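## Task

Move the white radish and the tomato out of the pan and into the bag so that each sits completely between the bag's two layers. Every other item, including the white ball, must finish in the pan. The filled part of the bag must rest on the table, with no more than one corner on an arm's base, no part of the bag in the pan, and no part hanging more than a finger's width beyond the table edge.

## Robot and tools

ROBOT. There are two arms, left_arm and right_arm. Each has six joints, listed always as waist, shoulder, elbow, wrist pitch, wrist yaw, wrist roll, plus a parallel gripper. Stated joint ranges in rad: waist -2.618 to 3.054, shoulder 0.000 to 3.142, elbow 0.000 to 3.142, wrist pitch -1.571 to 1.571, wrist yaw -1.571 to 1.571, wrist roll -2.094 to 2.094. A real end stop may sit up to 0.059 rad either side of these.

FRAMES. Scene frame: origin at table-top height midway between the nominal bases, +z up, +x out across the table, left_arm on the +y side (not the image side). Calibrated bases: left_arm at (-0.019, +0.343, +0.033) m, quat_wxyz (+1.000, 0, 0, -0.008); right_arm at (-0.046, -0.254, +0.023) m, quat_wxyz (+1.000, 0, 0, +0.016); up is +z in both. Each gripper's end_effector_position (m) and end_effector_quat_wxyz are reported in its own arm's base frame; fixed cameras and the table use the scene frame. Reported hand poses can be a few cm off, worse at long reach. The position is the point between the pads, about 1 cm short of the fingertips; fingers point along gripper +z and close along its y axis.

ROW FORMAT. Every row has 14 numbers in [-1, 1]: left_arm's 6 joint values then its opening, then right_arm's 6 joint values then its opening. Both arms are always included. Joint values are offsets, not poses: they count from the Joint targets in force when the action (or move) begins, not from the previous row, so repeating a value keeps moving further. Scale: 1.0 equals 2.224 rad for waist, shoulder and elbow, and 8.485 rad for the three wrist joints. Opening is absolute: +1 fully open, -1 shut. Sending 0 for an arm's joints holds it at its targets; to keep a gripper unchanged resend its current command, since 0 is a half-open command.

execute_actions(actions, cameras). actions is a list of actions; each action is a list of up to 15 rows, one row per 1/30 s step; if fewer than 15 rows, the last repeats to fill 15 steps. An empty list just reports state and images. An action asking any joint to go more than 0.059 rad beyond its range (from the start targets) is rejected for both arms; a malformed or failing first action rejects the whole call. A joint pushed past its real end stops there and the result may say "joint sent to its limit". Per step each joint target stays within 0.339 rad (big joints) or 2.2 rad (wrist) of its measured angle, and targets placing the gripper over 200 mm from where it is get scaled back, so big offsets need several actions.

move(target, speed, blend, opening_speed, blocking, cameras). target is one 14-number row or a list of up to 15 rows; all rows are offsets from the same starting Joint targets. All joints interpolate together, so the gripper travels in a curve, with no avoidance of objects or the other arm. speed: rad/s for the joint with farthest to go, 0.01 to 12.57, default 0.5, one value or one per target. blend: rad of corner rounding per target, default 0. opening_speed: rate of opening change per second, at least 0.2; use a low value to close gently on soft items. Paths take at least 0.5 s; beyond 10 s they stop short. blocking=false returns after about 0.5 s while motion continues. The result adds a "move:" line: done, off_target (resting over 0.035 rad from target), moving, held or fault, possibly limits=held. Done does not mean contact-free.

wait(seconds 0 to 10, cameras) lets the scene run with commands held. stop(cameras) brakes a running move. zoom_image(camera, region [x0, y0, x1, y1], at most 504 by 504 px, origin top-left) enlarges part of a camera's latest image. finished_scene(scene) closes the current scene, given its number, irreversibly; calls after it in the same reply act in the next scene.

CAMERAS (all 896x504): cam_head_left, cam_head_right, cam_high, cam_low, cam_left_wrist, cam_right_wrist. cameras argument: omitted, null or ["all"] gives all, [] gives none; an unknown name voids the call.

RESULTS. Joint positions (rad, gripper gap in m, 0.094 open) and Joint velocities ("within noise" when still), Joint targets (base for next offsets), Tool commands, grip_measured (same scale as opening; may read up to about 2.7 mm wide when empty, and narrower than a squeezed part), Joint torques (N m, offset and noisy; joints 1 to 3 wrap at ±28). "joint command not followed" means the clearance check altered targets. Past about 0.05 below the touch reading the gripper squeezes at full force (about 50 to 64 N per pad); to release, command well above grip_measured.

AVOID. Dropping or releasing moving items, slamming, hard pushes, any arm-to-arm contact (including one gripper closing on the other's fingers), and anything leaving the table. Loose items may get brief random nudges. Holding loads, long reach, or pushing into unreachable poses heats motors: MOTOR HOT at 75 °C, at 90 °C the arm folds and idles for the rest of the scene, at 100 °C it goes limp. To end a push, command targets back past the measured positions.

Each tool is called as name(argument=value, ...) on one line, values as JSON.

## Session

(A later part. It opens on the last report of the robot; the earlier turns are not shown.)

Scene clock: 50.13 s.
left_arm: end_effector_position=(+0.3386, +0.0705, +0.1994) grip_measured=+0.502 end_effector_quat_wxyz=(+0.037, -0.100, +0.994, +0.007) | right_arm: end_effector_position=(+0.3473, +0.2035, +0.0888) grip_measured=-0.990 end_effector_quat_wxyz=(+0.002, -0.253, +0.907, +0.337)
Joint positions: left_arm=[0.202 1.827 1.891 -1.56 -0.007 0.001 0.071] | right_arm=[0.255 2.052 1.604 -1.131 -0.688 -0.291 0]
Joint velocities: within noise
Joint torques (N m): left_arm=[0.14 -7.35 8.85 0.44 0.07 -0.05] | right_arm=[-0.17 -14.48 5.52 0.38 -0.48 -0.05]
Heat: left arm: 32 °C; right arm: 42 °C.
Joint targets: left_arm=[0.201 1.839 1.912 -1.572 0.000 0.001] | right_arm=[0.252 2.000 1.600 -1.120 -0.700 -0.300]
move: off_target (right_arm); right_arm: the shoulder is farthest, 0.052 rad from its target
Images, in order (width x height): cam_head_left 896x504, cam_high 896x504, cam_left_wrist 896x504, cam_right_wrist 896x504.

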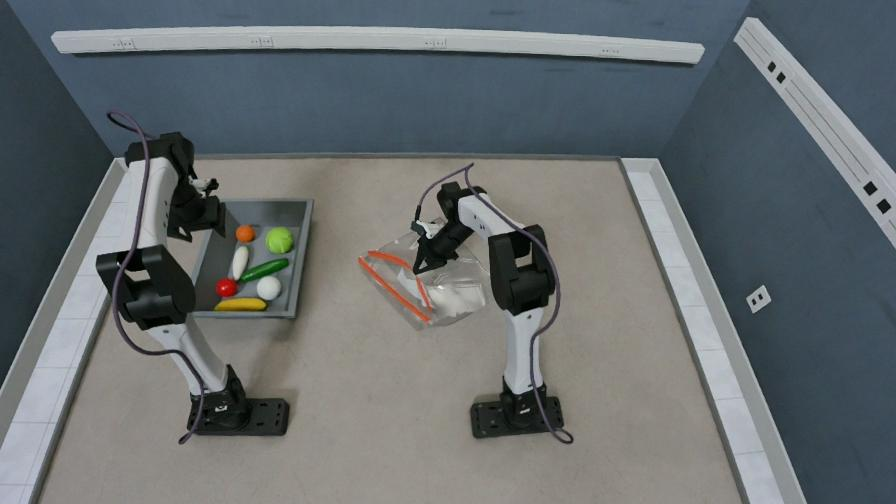

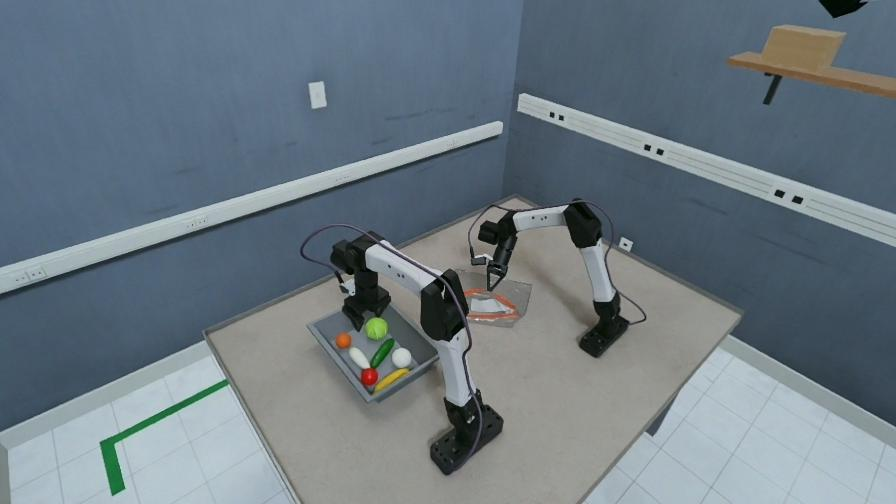

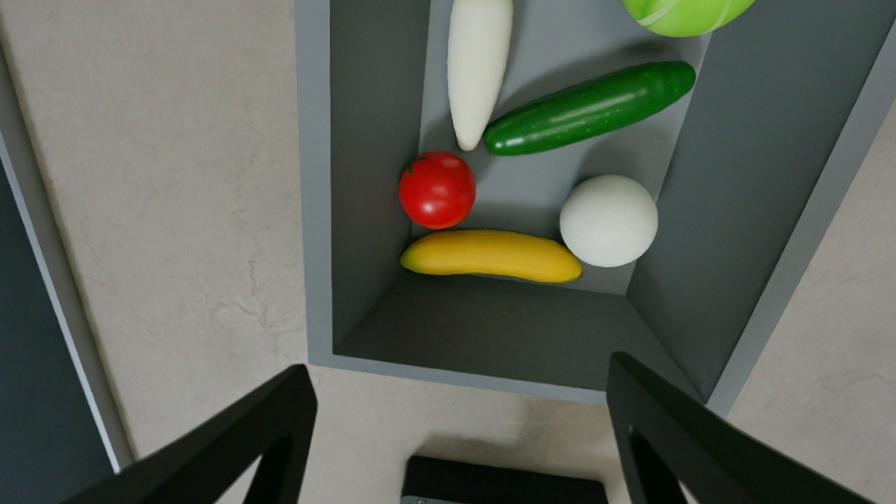

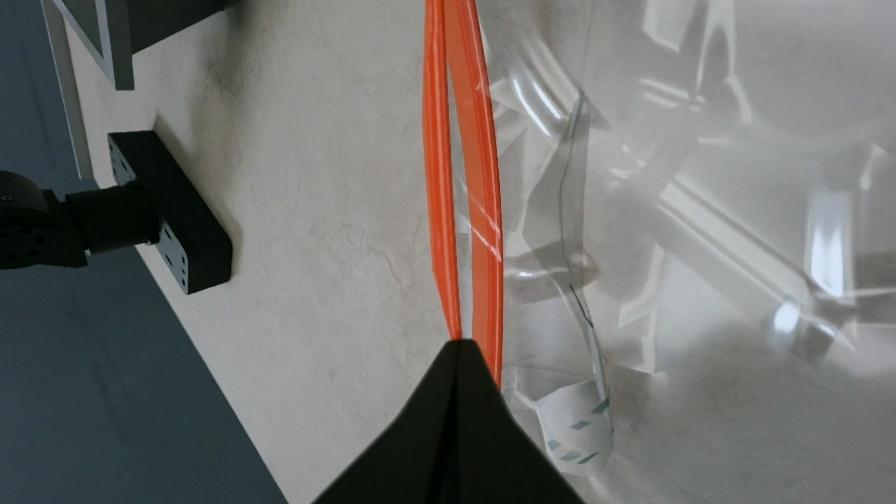

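zoom_image(camera="cam_right_wrist", region=[350, 150, 650, 420])

zoom_image(camera="cam_head_right", region=[350, 230, 480, 340])

execute_actions(actions=[], cameras=["cam_head_right"])

zoom_image(camera="cam_head_right", region=[350, 230, 480, 340])

Scaled by 1.680 from the camera's 896x504 image, which has a finer 1280x720 frame.

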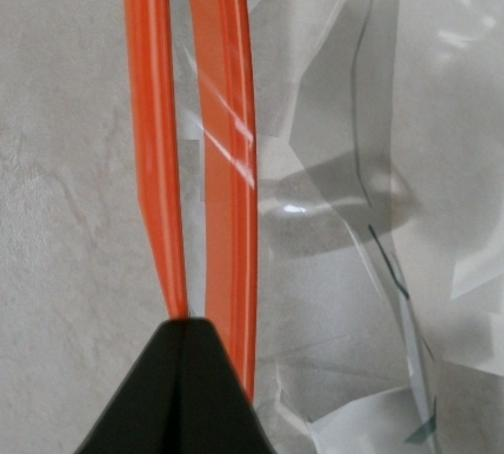

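This scene's latest camera images include none from cam_head_right. They are from: cam_head_left, cam_high, cam_left_wrist, cam_right_wrist. cam_head_right's image comes with the result of a call that names it in "cameras".

Scene clock: 50.80 s.
left_arm: end_effector_position=(+0.3386, +0.0705, +0.1994) grip_measured=+0.502 end_effector_quat_wxyz=(+0.037, -0.100, +0.994, +0.007) | right_arm: end_effector_position=(+0.3473, +0.2035, +0.0888) grip_measured=-0.990 end_effector_quat_wxyz=(+0.002, -0.253, +0.907, +0.337)
Joint positions: left_arm=[0.202 1.827 1.891 -1.56 -0.007 0.001 0.071] | right_arm=[0.255 2.052 1.604 -1.131 -0.688 -0.292 0]
Joint velocities: within noise
Joint torques (N m): left_arm=[0.16 -7.31 8.84 0.45 0.08 -0.05] | right_arm=[-0.23 -14.49 5.52 0.38 -0.48 -0.08]
Heat: left arm: 32 °C; right arm: 43 °C.
Joint targets: left_arm=[0.201 1.839 1.912 -1.572 0.000 0.001] | right_arm=[0.252 2.000 1.600 -1.120 -0.700 -0.300]
Tool commands: left_gripper/opening=+0.5 right_gripper/opening=-1.0
Images, in order (width x height): cam_head_right 896x504.

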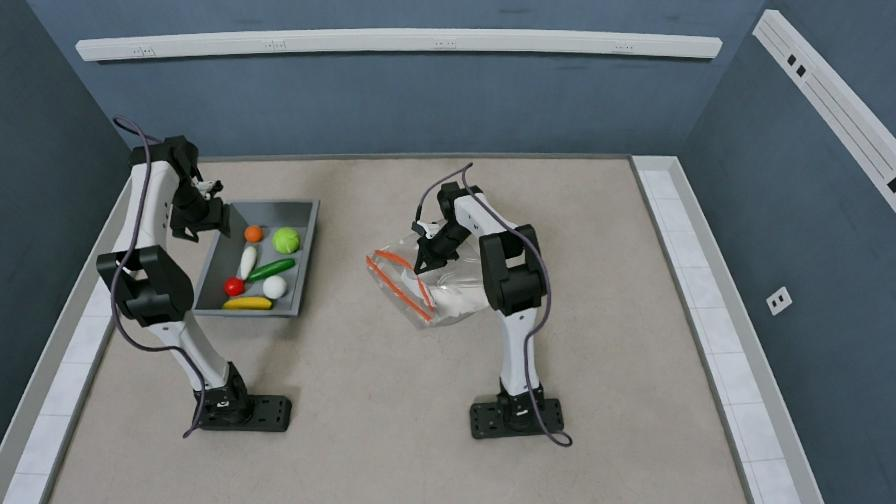

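Scaled by 3.877 from the camera's 896x504 image, which has a finer 1280x720 frame.

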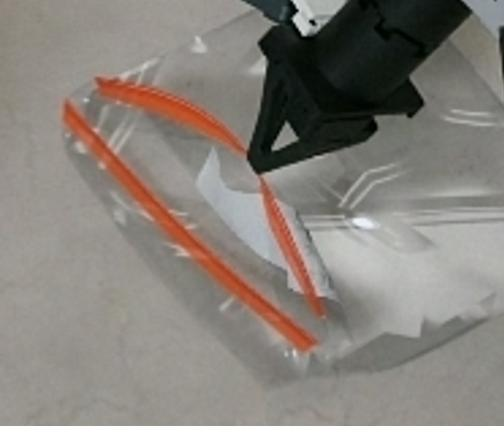

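move(target=[0,0,0,0,0,0,0.5,0.0441,0.0,0,0,0,0.0118,-1], speed=0.15, cameras=["cam_right_wrist","cam_head_right"])

zoom_image(camera="cam_head_right", region=[350, 230, 480, 340])

Scene clock: 57.97 s.
left_arm: end_effector_position=(+0.3386, +0.0705, +0.1994) grip_measured=+0.502 end_effector_quat_wxyz=(+0.037, -0.100, +0.994, +0.007) | right_arm: end_effector_position=(+0.3274, +0.2342, +0.0888) grip_measured=-0.990 end_effector_quat_wxyz=(-0.027, -0.256, +0.906, +0.336)
Joint positions: left_arm=[0.202 1.827 1.891 -1.56 -0.007 0.001 0.071] | right_arm=[0.346 2.052 1.604 -1.131 -0.688 -0.207 0]
Joint velocities: within noise
Joint torques (N m): left_arm=[0.12 -7.35 8.83 0.46 0.08 -0.04] | right_arm=[0.4 -14.49 5.5 0.38 -0.48 0.08]
Heat: left arm: 32 °C; right arm: 47 °C.
Joint targets: left_arm=[0.201 1.839 1.912 -1.572 0.000 0.001] | right_arm=[0.350 2.000 1.600 -1.120 -0.700 -0.200]
move: off_target (right_arm); right_arm: the shoulder is farthest, 0.052 rad from its target
Images, in order (width x height): cam_head_right 896x504, cam_right_wrist 896x504.

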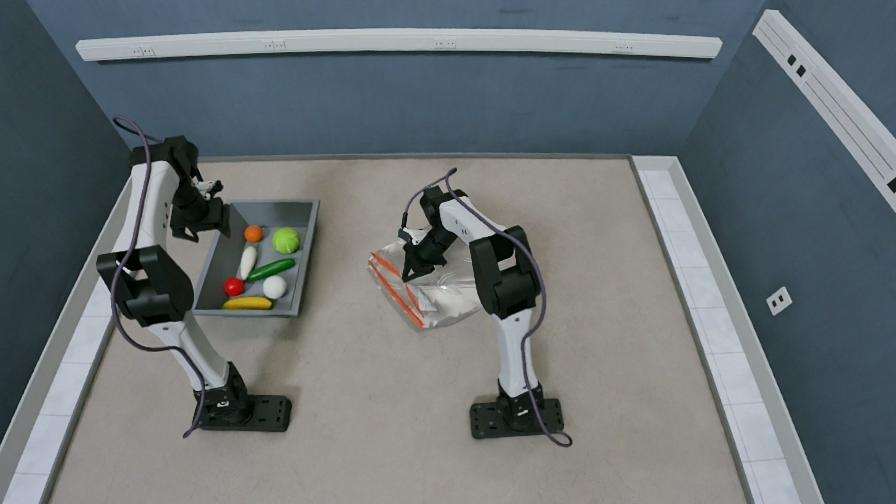

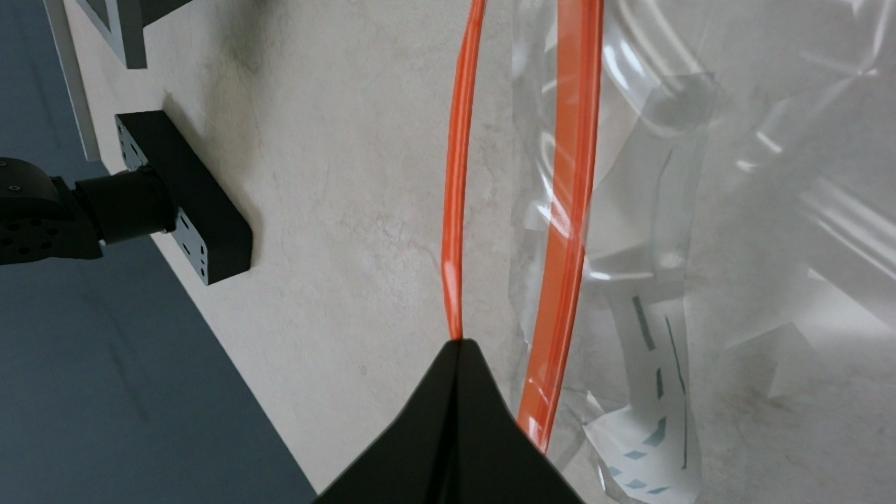

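Scaled by 3.877 from the camera's 896x504 image, which has a finer 1280x720 frame.

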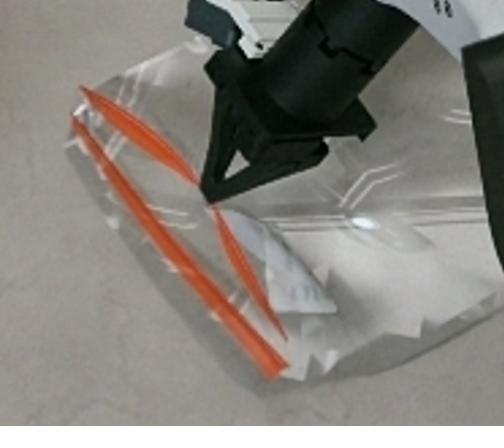

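move(target=[0,0,0,0,0,0,0.5,0.0998,0.0787,-0.009,0.0194,0.0,0.0262,-1], speed=0.15, cameras=["cam_right_wrist","cam_head_right"])

zoom_image(camera="cam_head_right", region=[330, 220, 490, 350])

Scene clock: 60.93 s.
left_arm: end_effector_position=(+0.3386, +0.0705, +0.1994) grip_measured=+0.502 end_effector_quat_wxyz=(+0.037, -0.100, +0.994, +0.007) | right_arm: end_effector_position=(+0.2865, +0.3130, +0.0428) grip_measured=-0.990 end_effector_quat_wxyz=(-0.086, -0.261, +0.904, +0.327)
Joint positions: left_arm=[0.202 1.827 1.891 -1.56 -0.007 0.001 0.071] | right_arm=[0.569 2.16 1.583 -0.968 -0.689 0.016 0]
Joint velocities: within noise
Joint torques (N m): left_arm=[0.14 -7.35 8.87 0.46 0.07 -0.05] | right_arm=[0.29 -9.35 5.49 0.47 -0.46 0.09]
Heat: left arm: 32 °C; right arm: 47 °C.
Joint targets: left_arm=[0.201 1.839 1.912 -1.572 0.000 0.001] | right_arm=[0.572 2.175 1.580 -0.956 -0.700 0.022]
move: done
Images, in order (width x height): cam_head_right 896x504, cam_right_wrist 896x504.

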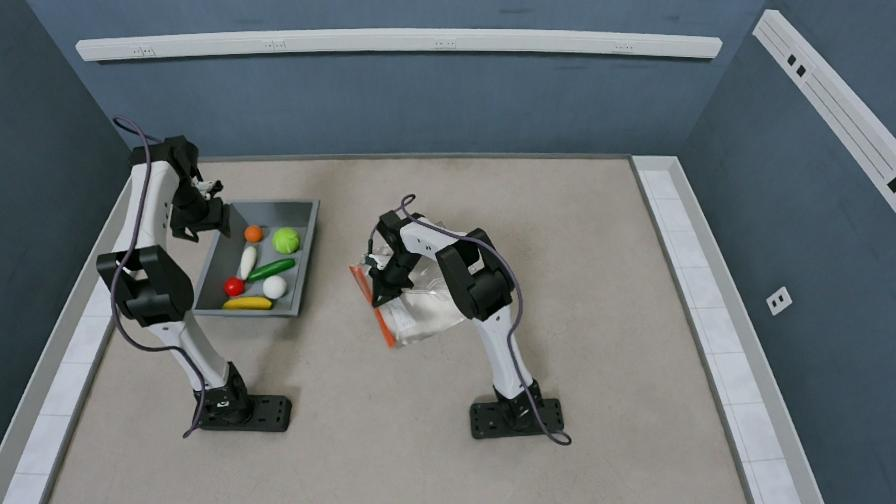

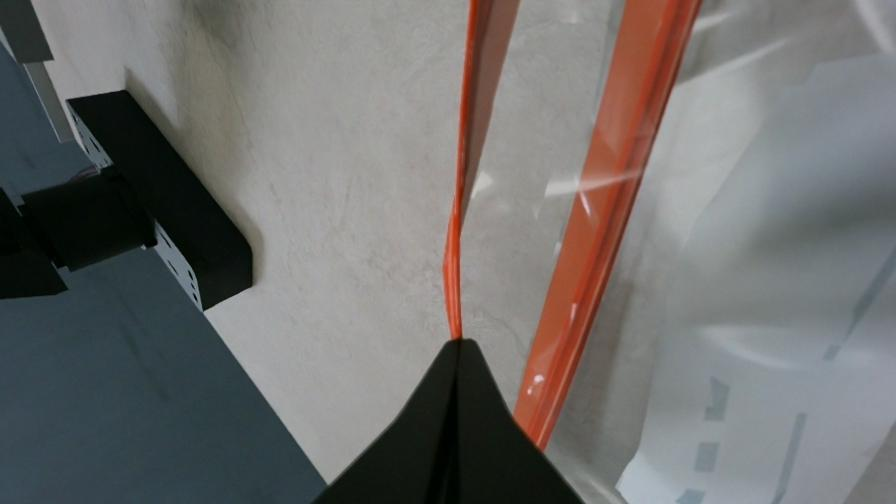

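Scaled by 3.150 from the camera's 896x504 image, which has a finer 1280x720 frame.

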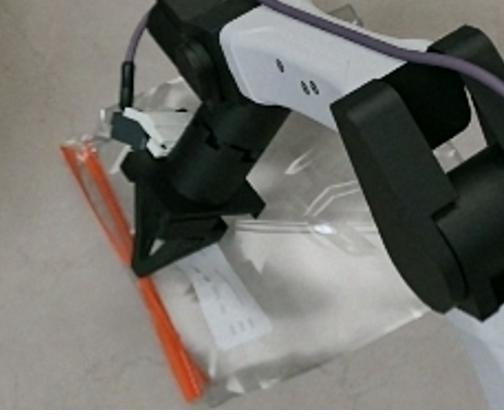

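move(target=[-0.0171,0.1326,0.0085,0.0236,0,0.0088,0.7,-0.0328,-0.0562,0.0495,-0.0211,0,-0.0086,-1], speed=0.2, cameras=["cam_right_wrist","cam_head_right","cam_left_wrist"])

zoom_image(camera="cam_head_right", region=[330, 220, 490, 350])

Scene clock: 64.40 s.
left_arm: end_effector_position=(+0.3986, +0.0692, +0.1014) grip_measured=+0.698 end_effector_quat_wxyz=(-0.010, -0.053, +0.999, +0.003) | right_arm: end_effector_position=(+0.2993, +0.2898, +0.0852) grip_measured=-0.990 end_effector_quat_wxyz=(-0.075, -0.255, +0.906, +0.329)
Joint positions: left_arm=[0.169 2.117 1.909 -1.382 -0.007 0.063 0.08] | right_arm=[0.504 2.101 1.665 -1.129 -0.689 -0.042 0]
Joint velocities: within noise
Joint torques (N m): left_arm=[-0.29 -9.52 9.05 0.47 0.07 0.08] | right_arm=[-0.49 -14.86 8.36 0.25 -0.47 -0.04]
Heat: left arm: 32 °C; right arm: 47 °C.
Joint targets: left_arm=[0.162 2.134 1.931 -1.371 0.000 0.076] | right_arm=[0.499 2.050 1.690 -1.135 -0.700 -0.051]
move: off_target (right_arm); right_arm: the shoulder is farthest, 0.051 rad from its target
Images, in order (width x height): cam_head_right 896x504, cam_left_wrist 896x504, cam_right_wrist 896x504.

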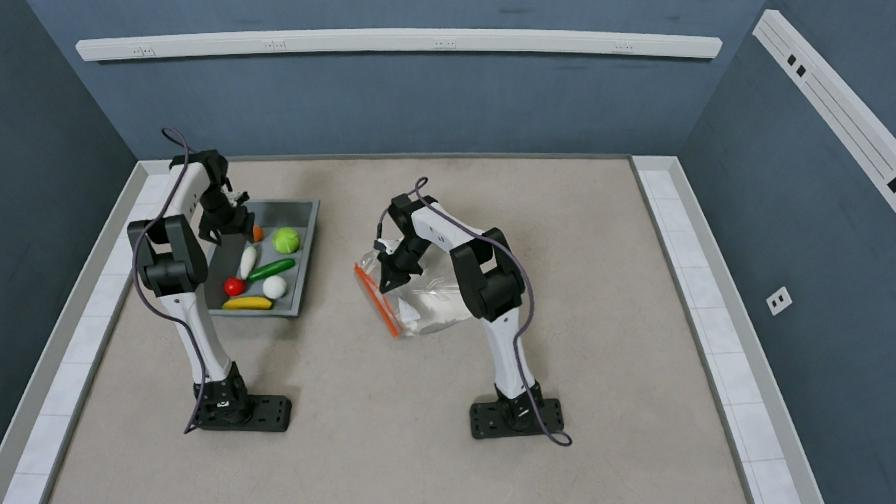

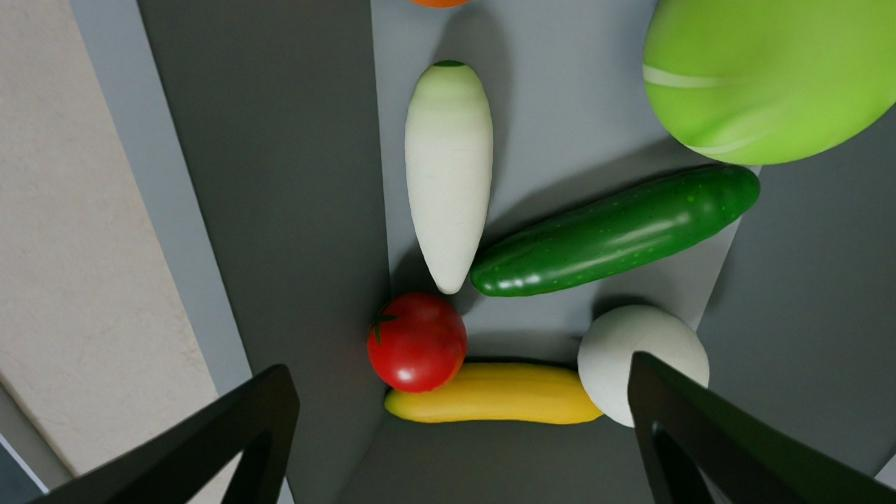

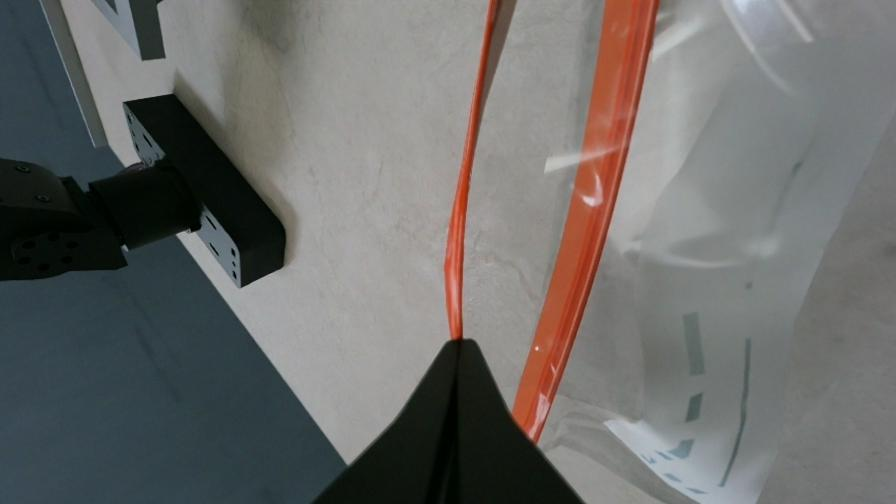

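Scaled by 3.150 from the camera's 896x504 image, which has a finer 1280x720 frame.

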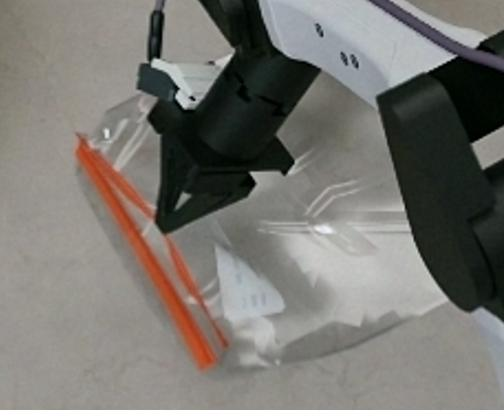

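move(target=[0.0036,0.0337,-0.1425,0.0462,0,0,0.7,0,0,0,0,0,0,-1], speed=0.35, cameras=["cam_left_wrist","cam_high"])

Scene clock: 66.67 s.
left_arm: end_effector_position=(+0.4091, +0.0710, +0.0010) grip_measured=+0.698 end_effector_quat_wxyz=(+0.006, -0.053, +0.999, +0.004) | right_arm: end_effector_position=(+0.2991, +0.2897, +0.0852) grip_measured=-0.990 end_effector_quat_wxyz=(-0.075, -0.255, +0.906, +0.329)
Joint positions: left_arm=[0.169 2.191 1.622 -0.99 -0.007 0.064 0.08] | right_arm=[0.504 2.101 1.665 -1.13 -0.689 -0.043 0]
Joint velocities: within noise
Joint torques (N m): left_arm=[0.35 -9.74 5.79 0.54 0.08 0.06] | right_arm=[-0.49 -14.83 8.38 0.24 -0.46 -0.08]
Heat: left arm: 32 °C; right arm: 48 °C.
Joint targets: left_arm=[0.170 2.209 1.614 -0.979 0.000 0.076] | right_arm=[0.499 2.050 1.690 -1.135 -0.700 -0.051]
move: off_target (right_arm); right_arm: the shoulder is farthest, 0.051 rad from its target
Images, in order (width x height): cam_high 896x504, cam_left_wrist 896x504.

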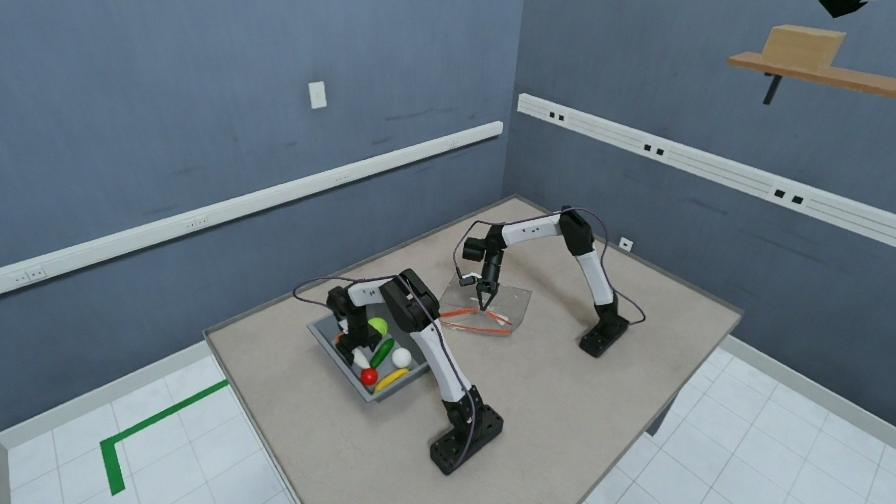

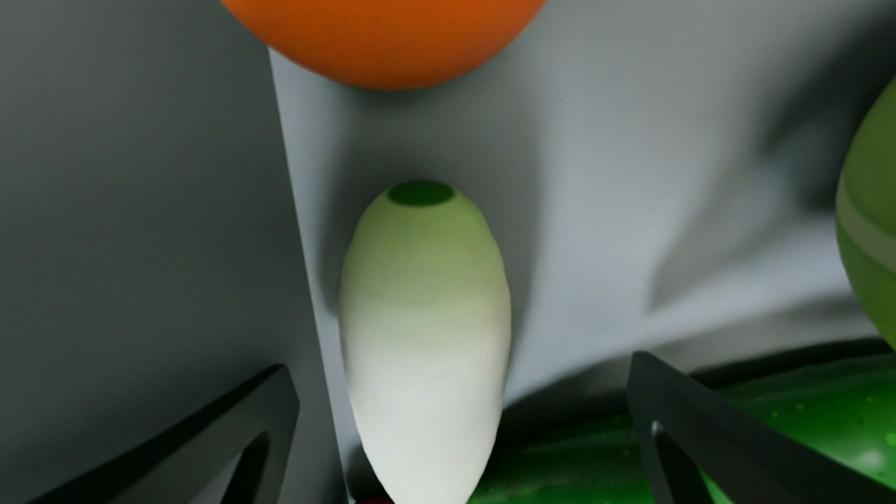

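move(target=[0.009,0.0375,0.0522,-0.0044,0,0,0.3,0,0,0,0,0,0,-1], speed=0.15, cameras=["cam_left_wrist"])

Scene clock: 68.57 s.
left_arm: end_effector_position=(+0.4235, +0.0801, -0.0091) grip_measured=+0.302 end_effector_quat_wxyz=(+0.003, -0.060, +0.998, +0.004) | right_arm: end_effector_position=(+0.2991, +0.2897, +0.0852) grip_measured=-0.990 end_effector_quat_wxyz=(-0.075, -0.255, +0.906, +0.329)
Joint positions: left_arm=[0.184 2.268 1.709 -1.004 -0.007 0.064 0.061] | right_arm=[0.504 2.101 1.665 -1.13 -0.689 -0.043 0]
Joint velocities: within noise
Joint torques (N m): left_arm=[0.72 -9.85 8.62 0.31 0.08 0.06] | right_arm=[-0.49 -14.84 8.36 0.24 -0.47 -0.08]
Heat: left arm: 32 °C; right arm: 49 °C.
Joint targets: left_arm=[0.191 2.292 1.730 -1.017 0.000 0.076] | right_arm=[0.499 2.050 1.690 -1.135 -0.700 -0.051]
move: off_target (right_arm); right_arm: the shoulder is farthest, 0.051 rad from its target
Images, in order (width x height): cam_left_wrist 896x504.

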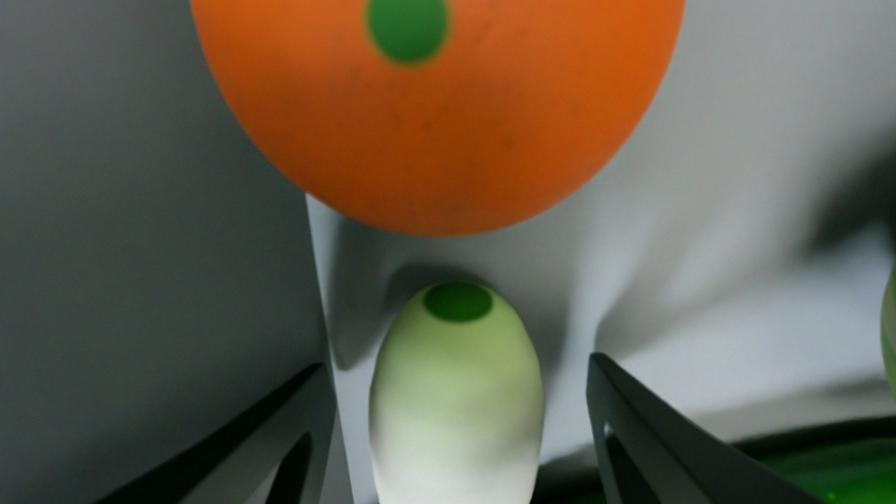

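move(target=[[0,-0.0144,-0.021,0.0019,0,0,0.3,0,0,0,0,0,0,-1],[0,-0.0144,-0.021,0.0019,0,0,-0.2,0,0,0,0,0,0,-1]], speed=0.15, opening_speed=0.3, cameras=["cam_left_wrist"])

Scene clock: 71.50 s.
left_arm: end_effector_position=(+0.4184, +0.0792, -0.0128) grip_measured=-0.198 end_effector_quat_wxyz=(-0.005, -0.060, +0.998, +0.003) | right_arm: end_effector_position=(+0.2991, +0.2897, +0.0852) grip_measured=-0.990 end_effector_quat_wxyz=(-0.075, -0.255, +0.906, +0.329)
Joint positions: left_arm=[0.184 2.268 1.694 -1.005 -0.007 0.064 0.038] | right_arm=[0.504 2.101 1.665 -1.13 -0.689 -0.043 0]
Joint velocities: within noise
Joint torques (N m): left_arm=[0.69 -12.29 5.55 0.42 0.08 0.07] | right_arm=[-0.47 -14.83 8.36 0.24 -0.47 -0.08]
Heat: left arm: 32 °C; right arm: 50 °C.
Joint targets: left_arm=[0.191 2.260 1.683 -1.001 0.000 0.075] | right_arm=[0.499 2.050 1.690 -1.135 -0.700 -0.050]
move: off_target (right_arm); right_arm: the shoulder is farthest, 0.051 rad from its target
Images, in order (width x height): cam_left_wrist 896x504.

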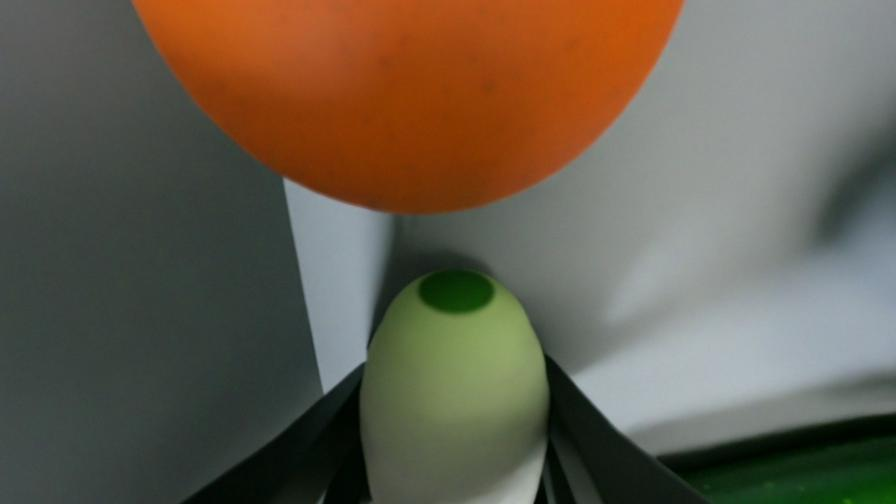

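move(target=[[0,0,0,0,0,0,-0.36,0,0,0,0,0,0,-1],[0,-0.0809,0.1605,-0.0606,0,0,-0.36,0,0,0,0,0,0,-1]], speed=0.4, opening_speed=0.4, cameras=["cam_left_wrist","cam_head_right"])

Scene clock: 77.63 s.
left_arm: end_effector_position=(+0.3933, +0.0745, +0.1355) grip_measured=-0.355 end_effector_quat_wxyz=(-0.006, -0.060, +0.998, +0.003) | right_arm: end_effector_position=(+0.2991, +0.2897, +0.0852) grip_measured=-0.990 end_effector_quat_wxyz=(-0.075, -0.255, +0.906, +0.329)
Joint positions: left_arm=[0.184 2.103 2.024 -1.502 -0.007 0.064 0.03] | right_arm=[0.504 2.101 1.665 -1.13 -0.689 -0.043 0]
Joint velocities: within noise
Joint torques (N m): left_arm=[0.72 -12.42 8.46 0.23 0.09 0.07] | right_arm=[-0.47 -14.84 8.38 0.24 -0.47 -0.08]
Heat: left arm: 33 °C; right arm: 52 °C.
Joint targets: left_arm=[0.191 2.080 2.040 -1.515 0.000 0.075] | right_arm=[0.499 2.050 1.690 -1.135 -0.700 -0.050]
move: off_target (right_arm); right_arm: the shoulder is farthest, 0.051 rad from its target
Images, in order (width x height): cam_head_right 896x504, cam_left_wrist 896x504.

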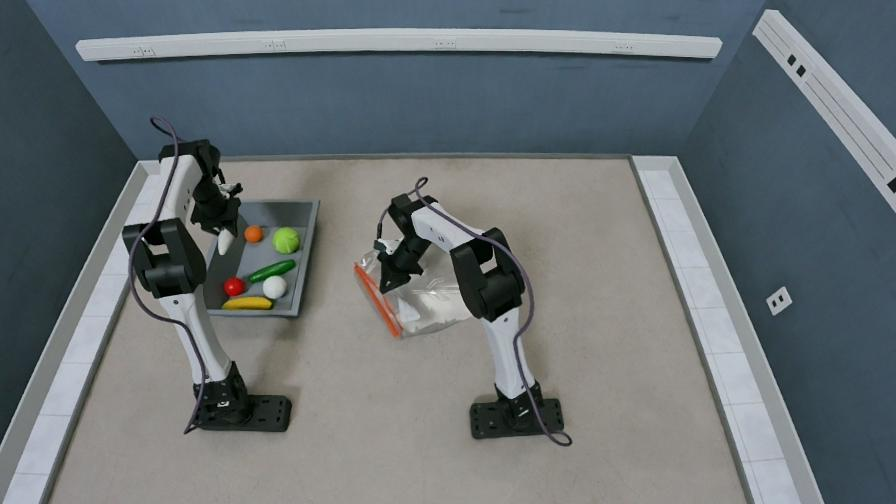

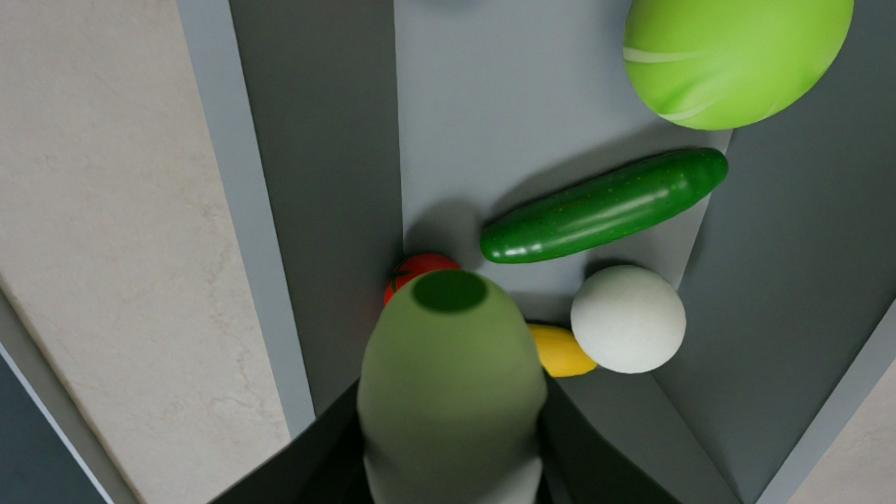

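execute_actions(actions=[], cameras=["cam_high","cam_low"])

zoom_image(camera="cam_low", region=[430, 150, 690, 350])

zoom_image(camera="cam_high", region=[290, 240, 450, 400])

Scene clock: 78.03 s.
left_arm: end_effector_position=(+0.3932, +0.0745, +0.1355) grip_measured=-0.355 end_effector_quat_wxyz=(-0.006, -0.060, +0.998, +0.003) | right_arm: end_effector_position=(+0.2991, +0.2897, +0.0852) grip_measured=-0.990 end_effector_quat_wxyz=(-0.075, -0.255, +0.906, +0.329)
Joint positions: left_arm=[0.184 2.103 2.024 -1.503 -0.007 0.064 0.03] | right_arm=[0.504 2.101 1.665 -1.13 -0.689 -0.043 0]
Joint velocities: within noise
Joint torques (N m): left_arm=[0.75 -12.44 8.49 0.22 0.08 0.06] | right_arm=[-0.49 -14.84 8.4 0.24 -0.47 -0.08]
Heat: left arm: 33 °C; right arm: 52 °C.
Joint targets: left_arm=[0.191 2.080 2.040 -1.515 0.000 0.075] | right_arm=[0.499 2.050 1.690 -1.135 -0.700 -0.050]
Tool commands: left_gripper/opening=-0.36 right_gripper/opening=-1.0
Images, in order (width x height): cam_high 896x504, cam_low 896x504.

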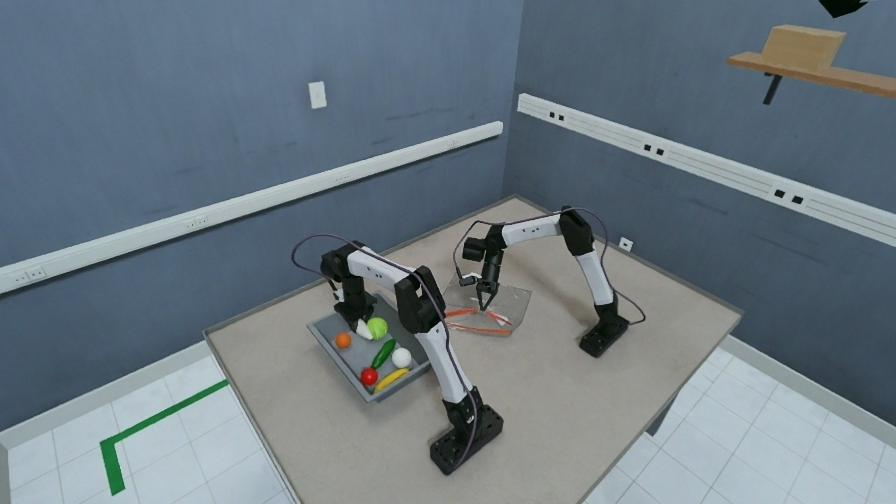

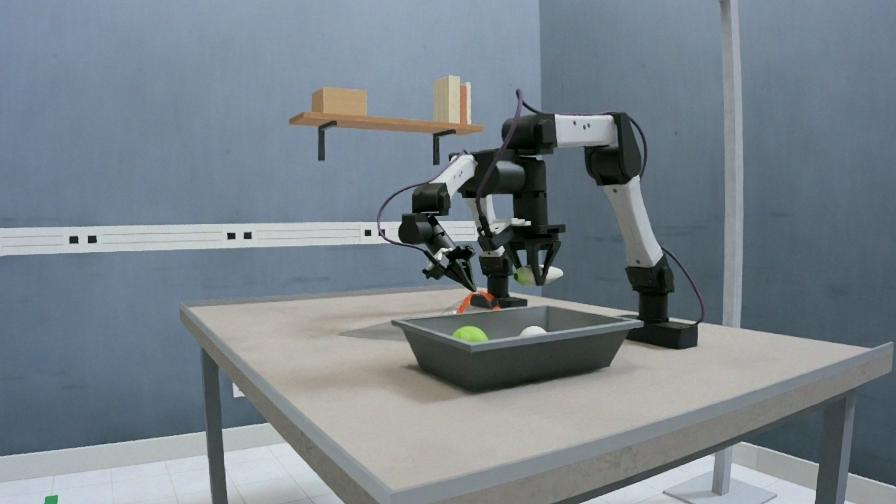

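Scaled by 1.938 from the camera's 896x504 image, which has a finer 1280x720 frame.

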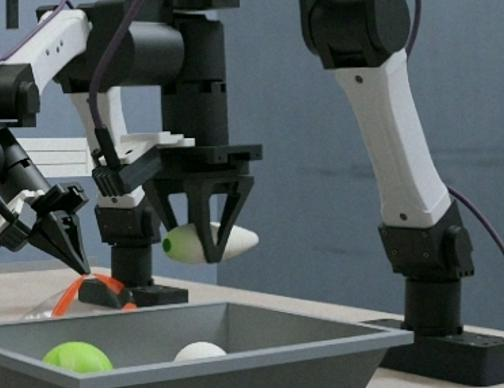

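Scaled by 3.150 from the camera's 896x504 image, which has a finer 1280x720 frame.

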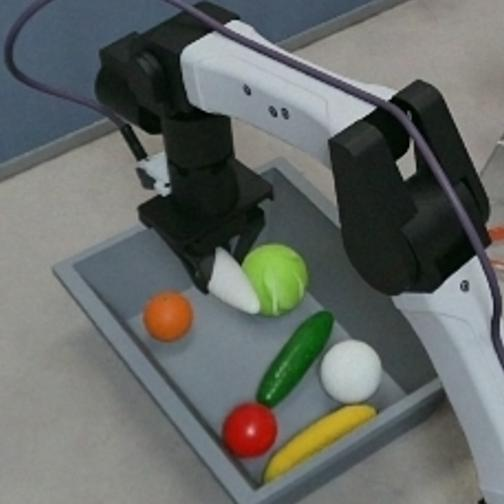

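move(target=[[-0.4308,-0.226,-0.3728,0.0367,0,0.0137,-0.36,0,0,0,0,0,0,-1],[-0.4308,-0.1583,-0.5098,0.0903,0,0.0137,-0.36,0,0,0,0,0,0,-1]], speed=[0.7,0.3], cameras=["cam_left_wrist","cam_high","cam_low"])

zoom_image(camera="cam_high", region=[390, 230, 590, 390])

Scene clock: 82.23 s.
left_arm: end_effector_position=(+0.1985, -0.1895, -0.0051) grip_measured=-0.356 end_effector_quat_wxyz=(+0.006, +0.455, +0.890, +0.001) | right_arm: end_effector_position=(+0.2991, +0.2897, +0.0852) grip_measured=-0.990 end_effector_quat_wxyz=(-0.075, -0.255, +0.906, +0.329)
Joint positions: left_arm=[-0.766 1.715 0.914 -0.759 -0.006 0.18 0.03] | right_arm=[0.504 2.101 1.665 -1.13 -0.689 -0.043 0]
Joint velocities: within noise
Joint torques (N m): left_arm=[0.09 -5.59 5.2 0.53 0.08 0.07] | right_arm=[-0.47 -14.86 8.39 0.24 -0.46 -0.08]
Heat: left arm: 33 °C; right arm: 53 °C.
Joint targets: left_arm=[-0.768 1.728 0.906 -0.749 0.000 0.192] | right_arm=[0.499 2.050 1.690 -1.135 -0.700 -0.050]
move: off_target (right_arm); right_arm: the shoulder is farthest, 0.051 rad from its target
Images, in order (width x height): cam_high 896x504, cam_low 896x504, cam_left_wrist 896x504.

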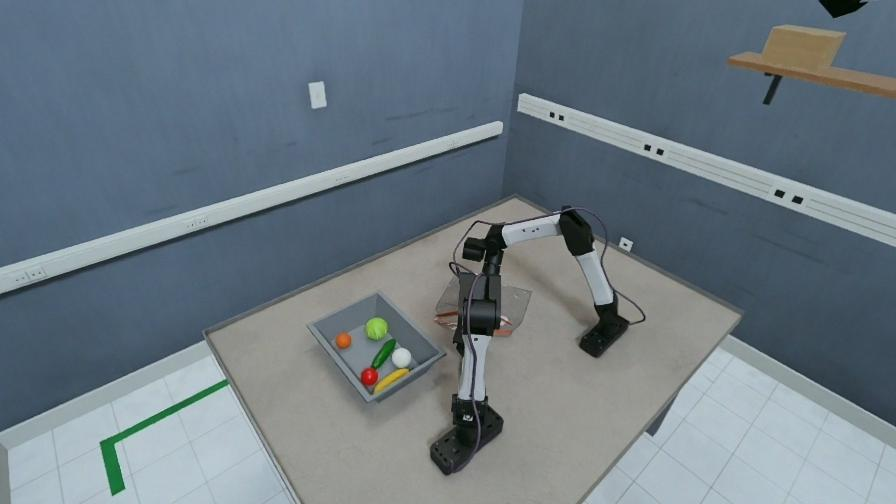

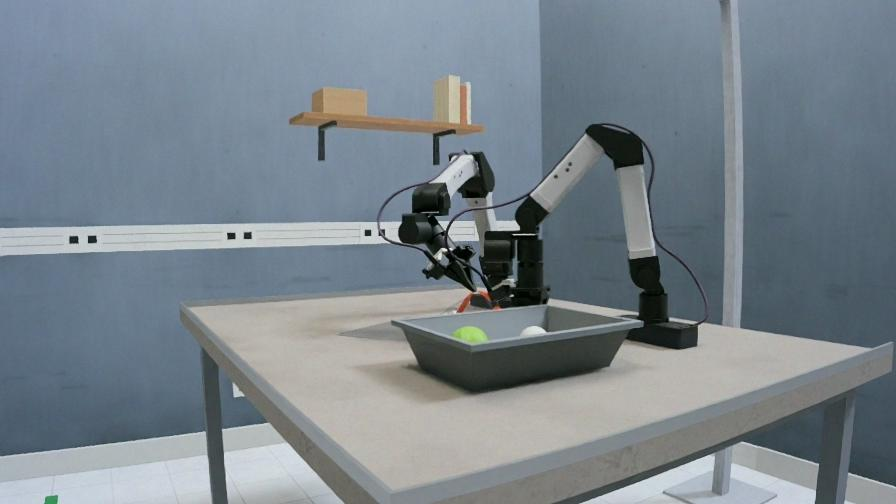

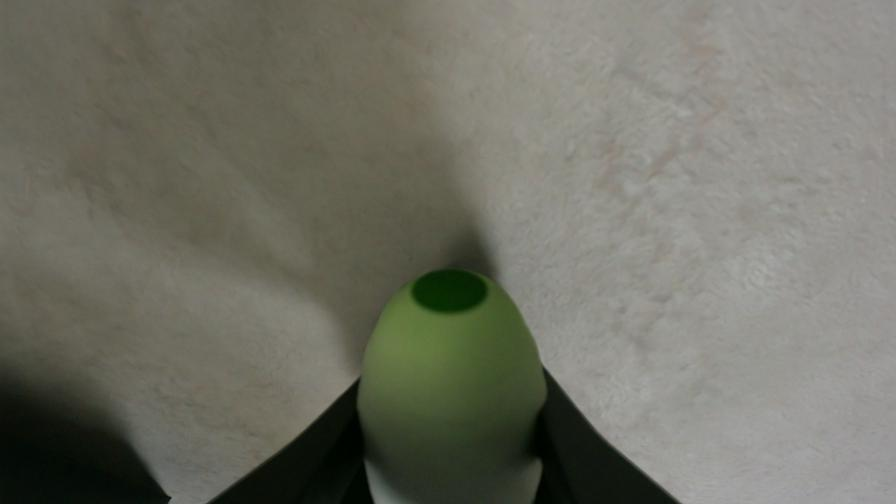

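Scaled by 2.520 from the camera's 896x504 image, which has a finer 1280x720 frame.

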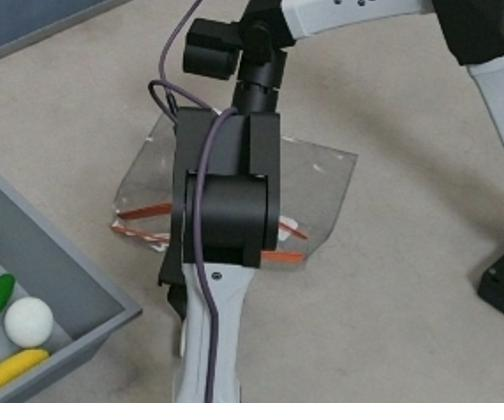

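move(target=[[0,0.0055,-0.0098,0.0036,0,0,-0.36,0,0,0,0,0,0,-1],[0,0.0055,-0.0098,0.0036,0,0,0.2,0,0,0,0,0,0,-1]], speed=0.15, opening_speed=0.4, cameras=["cam_left_wrist"])

Scene clock: 85.07 s.
left_arm: end_effector_position=(+0.1975, -0.1885, -0.0120) grip_measured=+0.198 end_effector_quat_wxyz=(+0.007, +0.455, +0.890, +0.001) | right_arm: end_effector_position=(+0.2991, +0.2897, +0.0852) grip_measured=-0.990 end_effector_quat_wxyz=(-0.075, -0.255, +0.906, +0.329)
Joint positions: left_arm=[-0.766 1.725 0.894 -0.728 -0.006 0.18 0.056] | right_arm=[0.504 2.101 1.665 -1.13 -0.689 -0.043 0]
Joint velocities: within noise
Joint torques (N m): left_arm=[0.08 -5.41 4.9 0.55 0.08 0.07] | right_arm=[-0.47 -14.84 8.38 0.24 -0.46 -0.08]
Heat: left arm: 33 °C; right arm: 54 °C.
Joint targets: left_arm=[-0.768 1.740 0.884 -0.718 0.000 0.192] | right_arm=[0.499 2.050 1.690 -1.135 -0.700 -0.050]
move: off_target (right_arm); right_arm: the shoulder is farthest, 0.051 rad from its target
Images, in order (width x height): cam_left_wrist 896x504.

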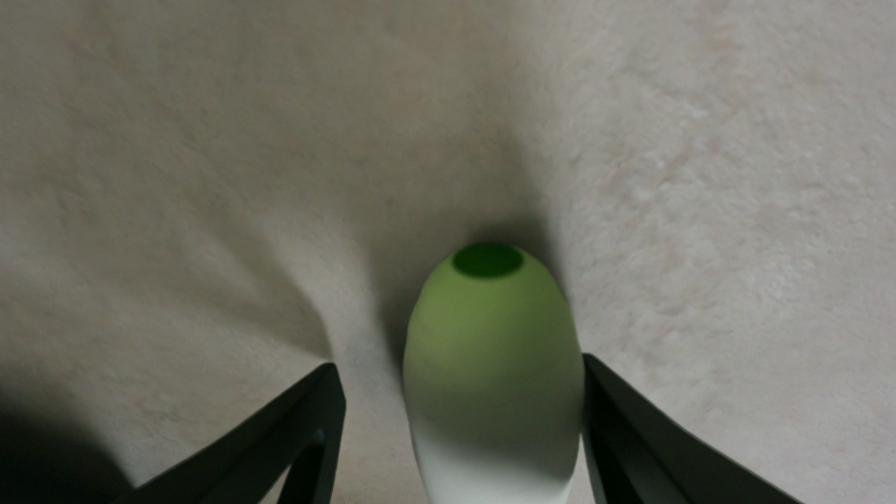

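move(target=[0,-0.0733,0.147,-0.0573,0,0,0.5,0,0,0,0,0,0,-1], speed=0.4, opening_speed=1, cameras=["cam_left_wrist","cam_right_wrist"])

Scene clock: 87.23 s.
left_arm: end_effector_position=(+0.1953, -0.1864, +0.0917) grip_measured=+0.498 end_effector_quat_wxyz=(-0.009, +0.455, +0.890, +0.006) | right_arm: end_effector_position=(+0.2991, +0.2897, +0.0852) grip_measured=-0.990 end_effector_quat_wxyz=(-0.075, -0.255, +0.906, +0.329)
Joint positions: left_arm=[-0.766 1.593 1.194 -1.192 -0.006 0.18 0.07] | right_arm=[0.504 2.101 1.665 -1.13 -0.689 -0.043 0]
Joint velocities: within noise
Joint torques (N m): left_arm=[0.13 -7.51 8.55 0.26 0.07 0.07] | right_arm=[-0.47 -14.84 8.36 0.24 -0.47 -0.08]
Heat: left arm: 32 °C; right arm: 54 °C.
Joint targets: left_arm=[-0.768 1.577 1.211 -1.204 0.000 0.192] | right_arm=[0.499 2.050 1.690 -1.135 -0.700 -0.050]
move: off_target (right_arm); right_arm: the shoulder is farthest, 0.051 rad from its target
Images, in order (width x height): cam_left_wrist 896x504, cam_right_wrist 896x504.

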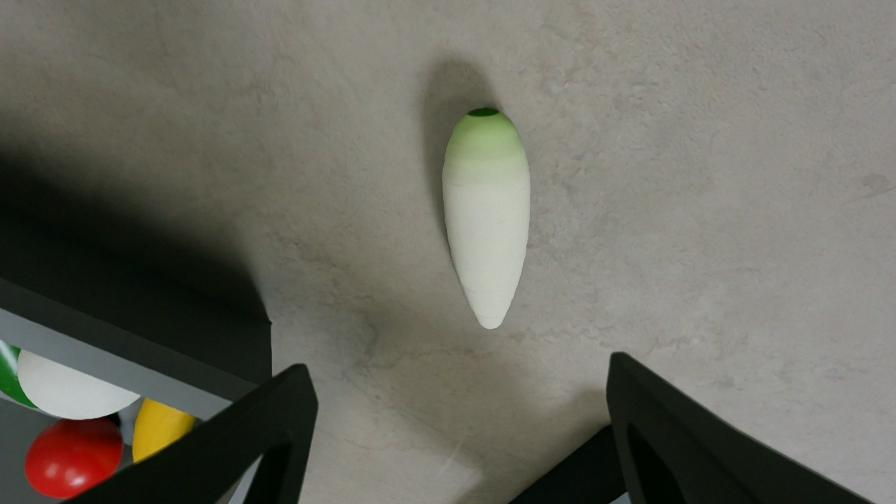

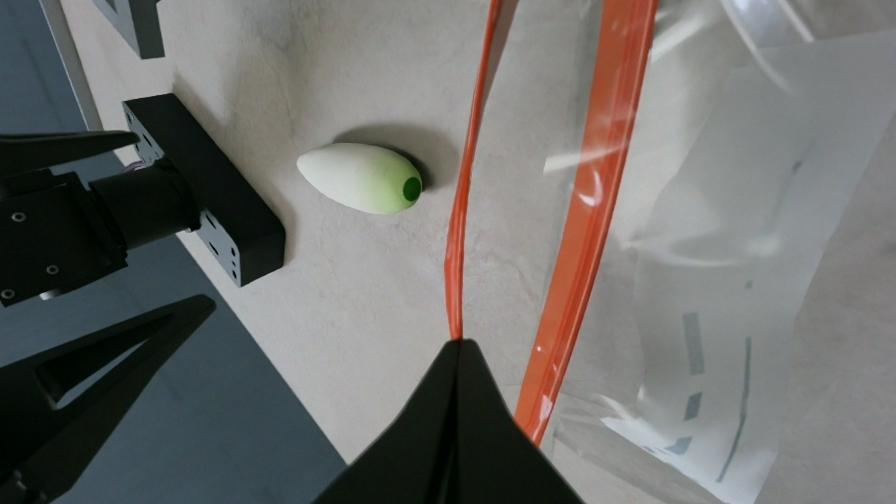

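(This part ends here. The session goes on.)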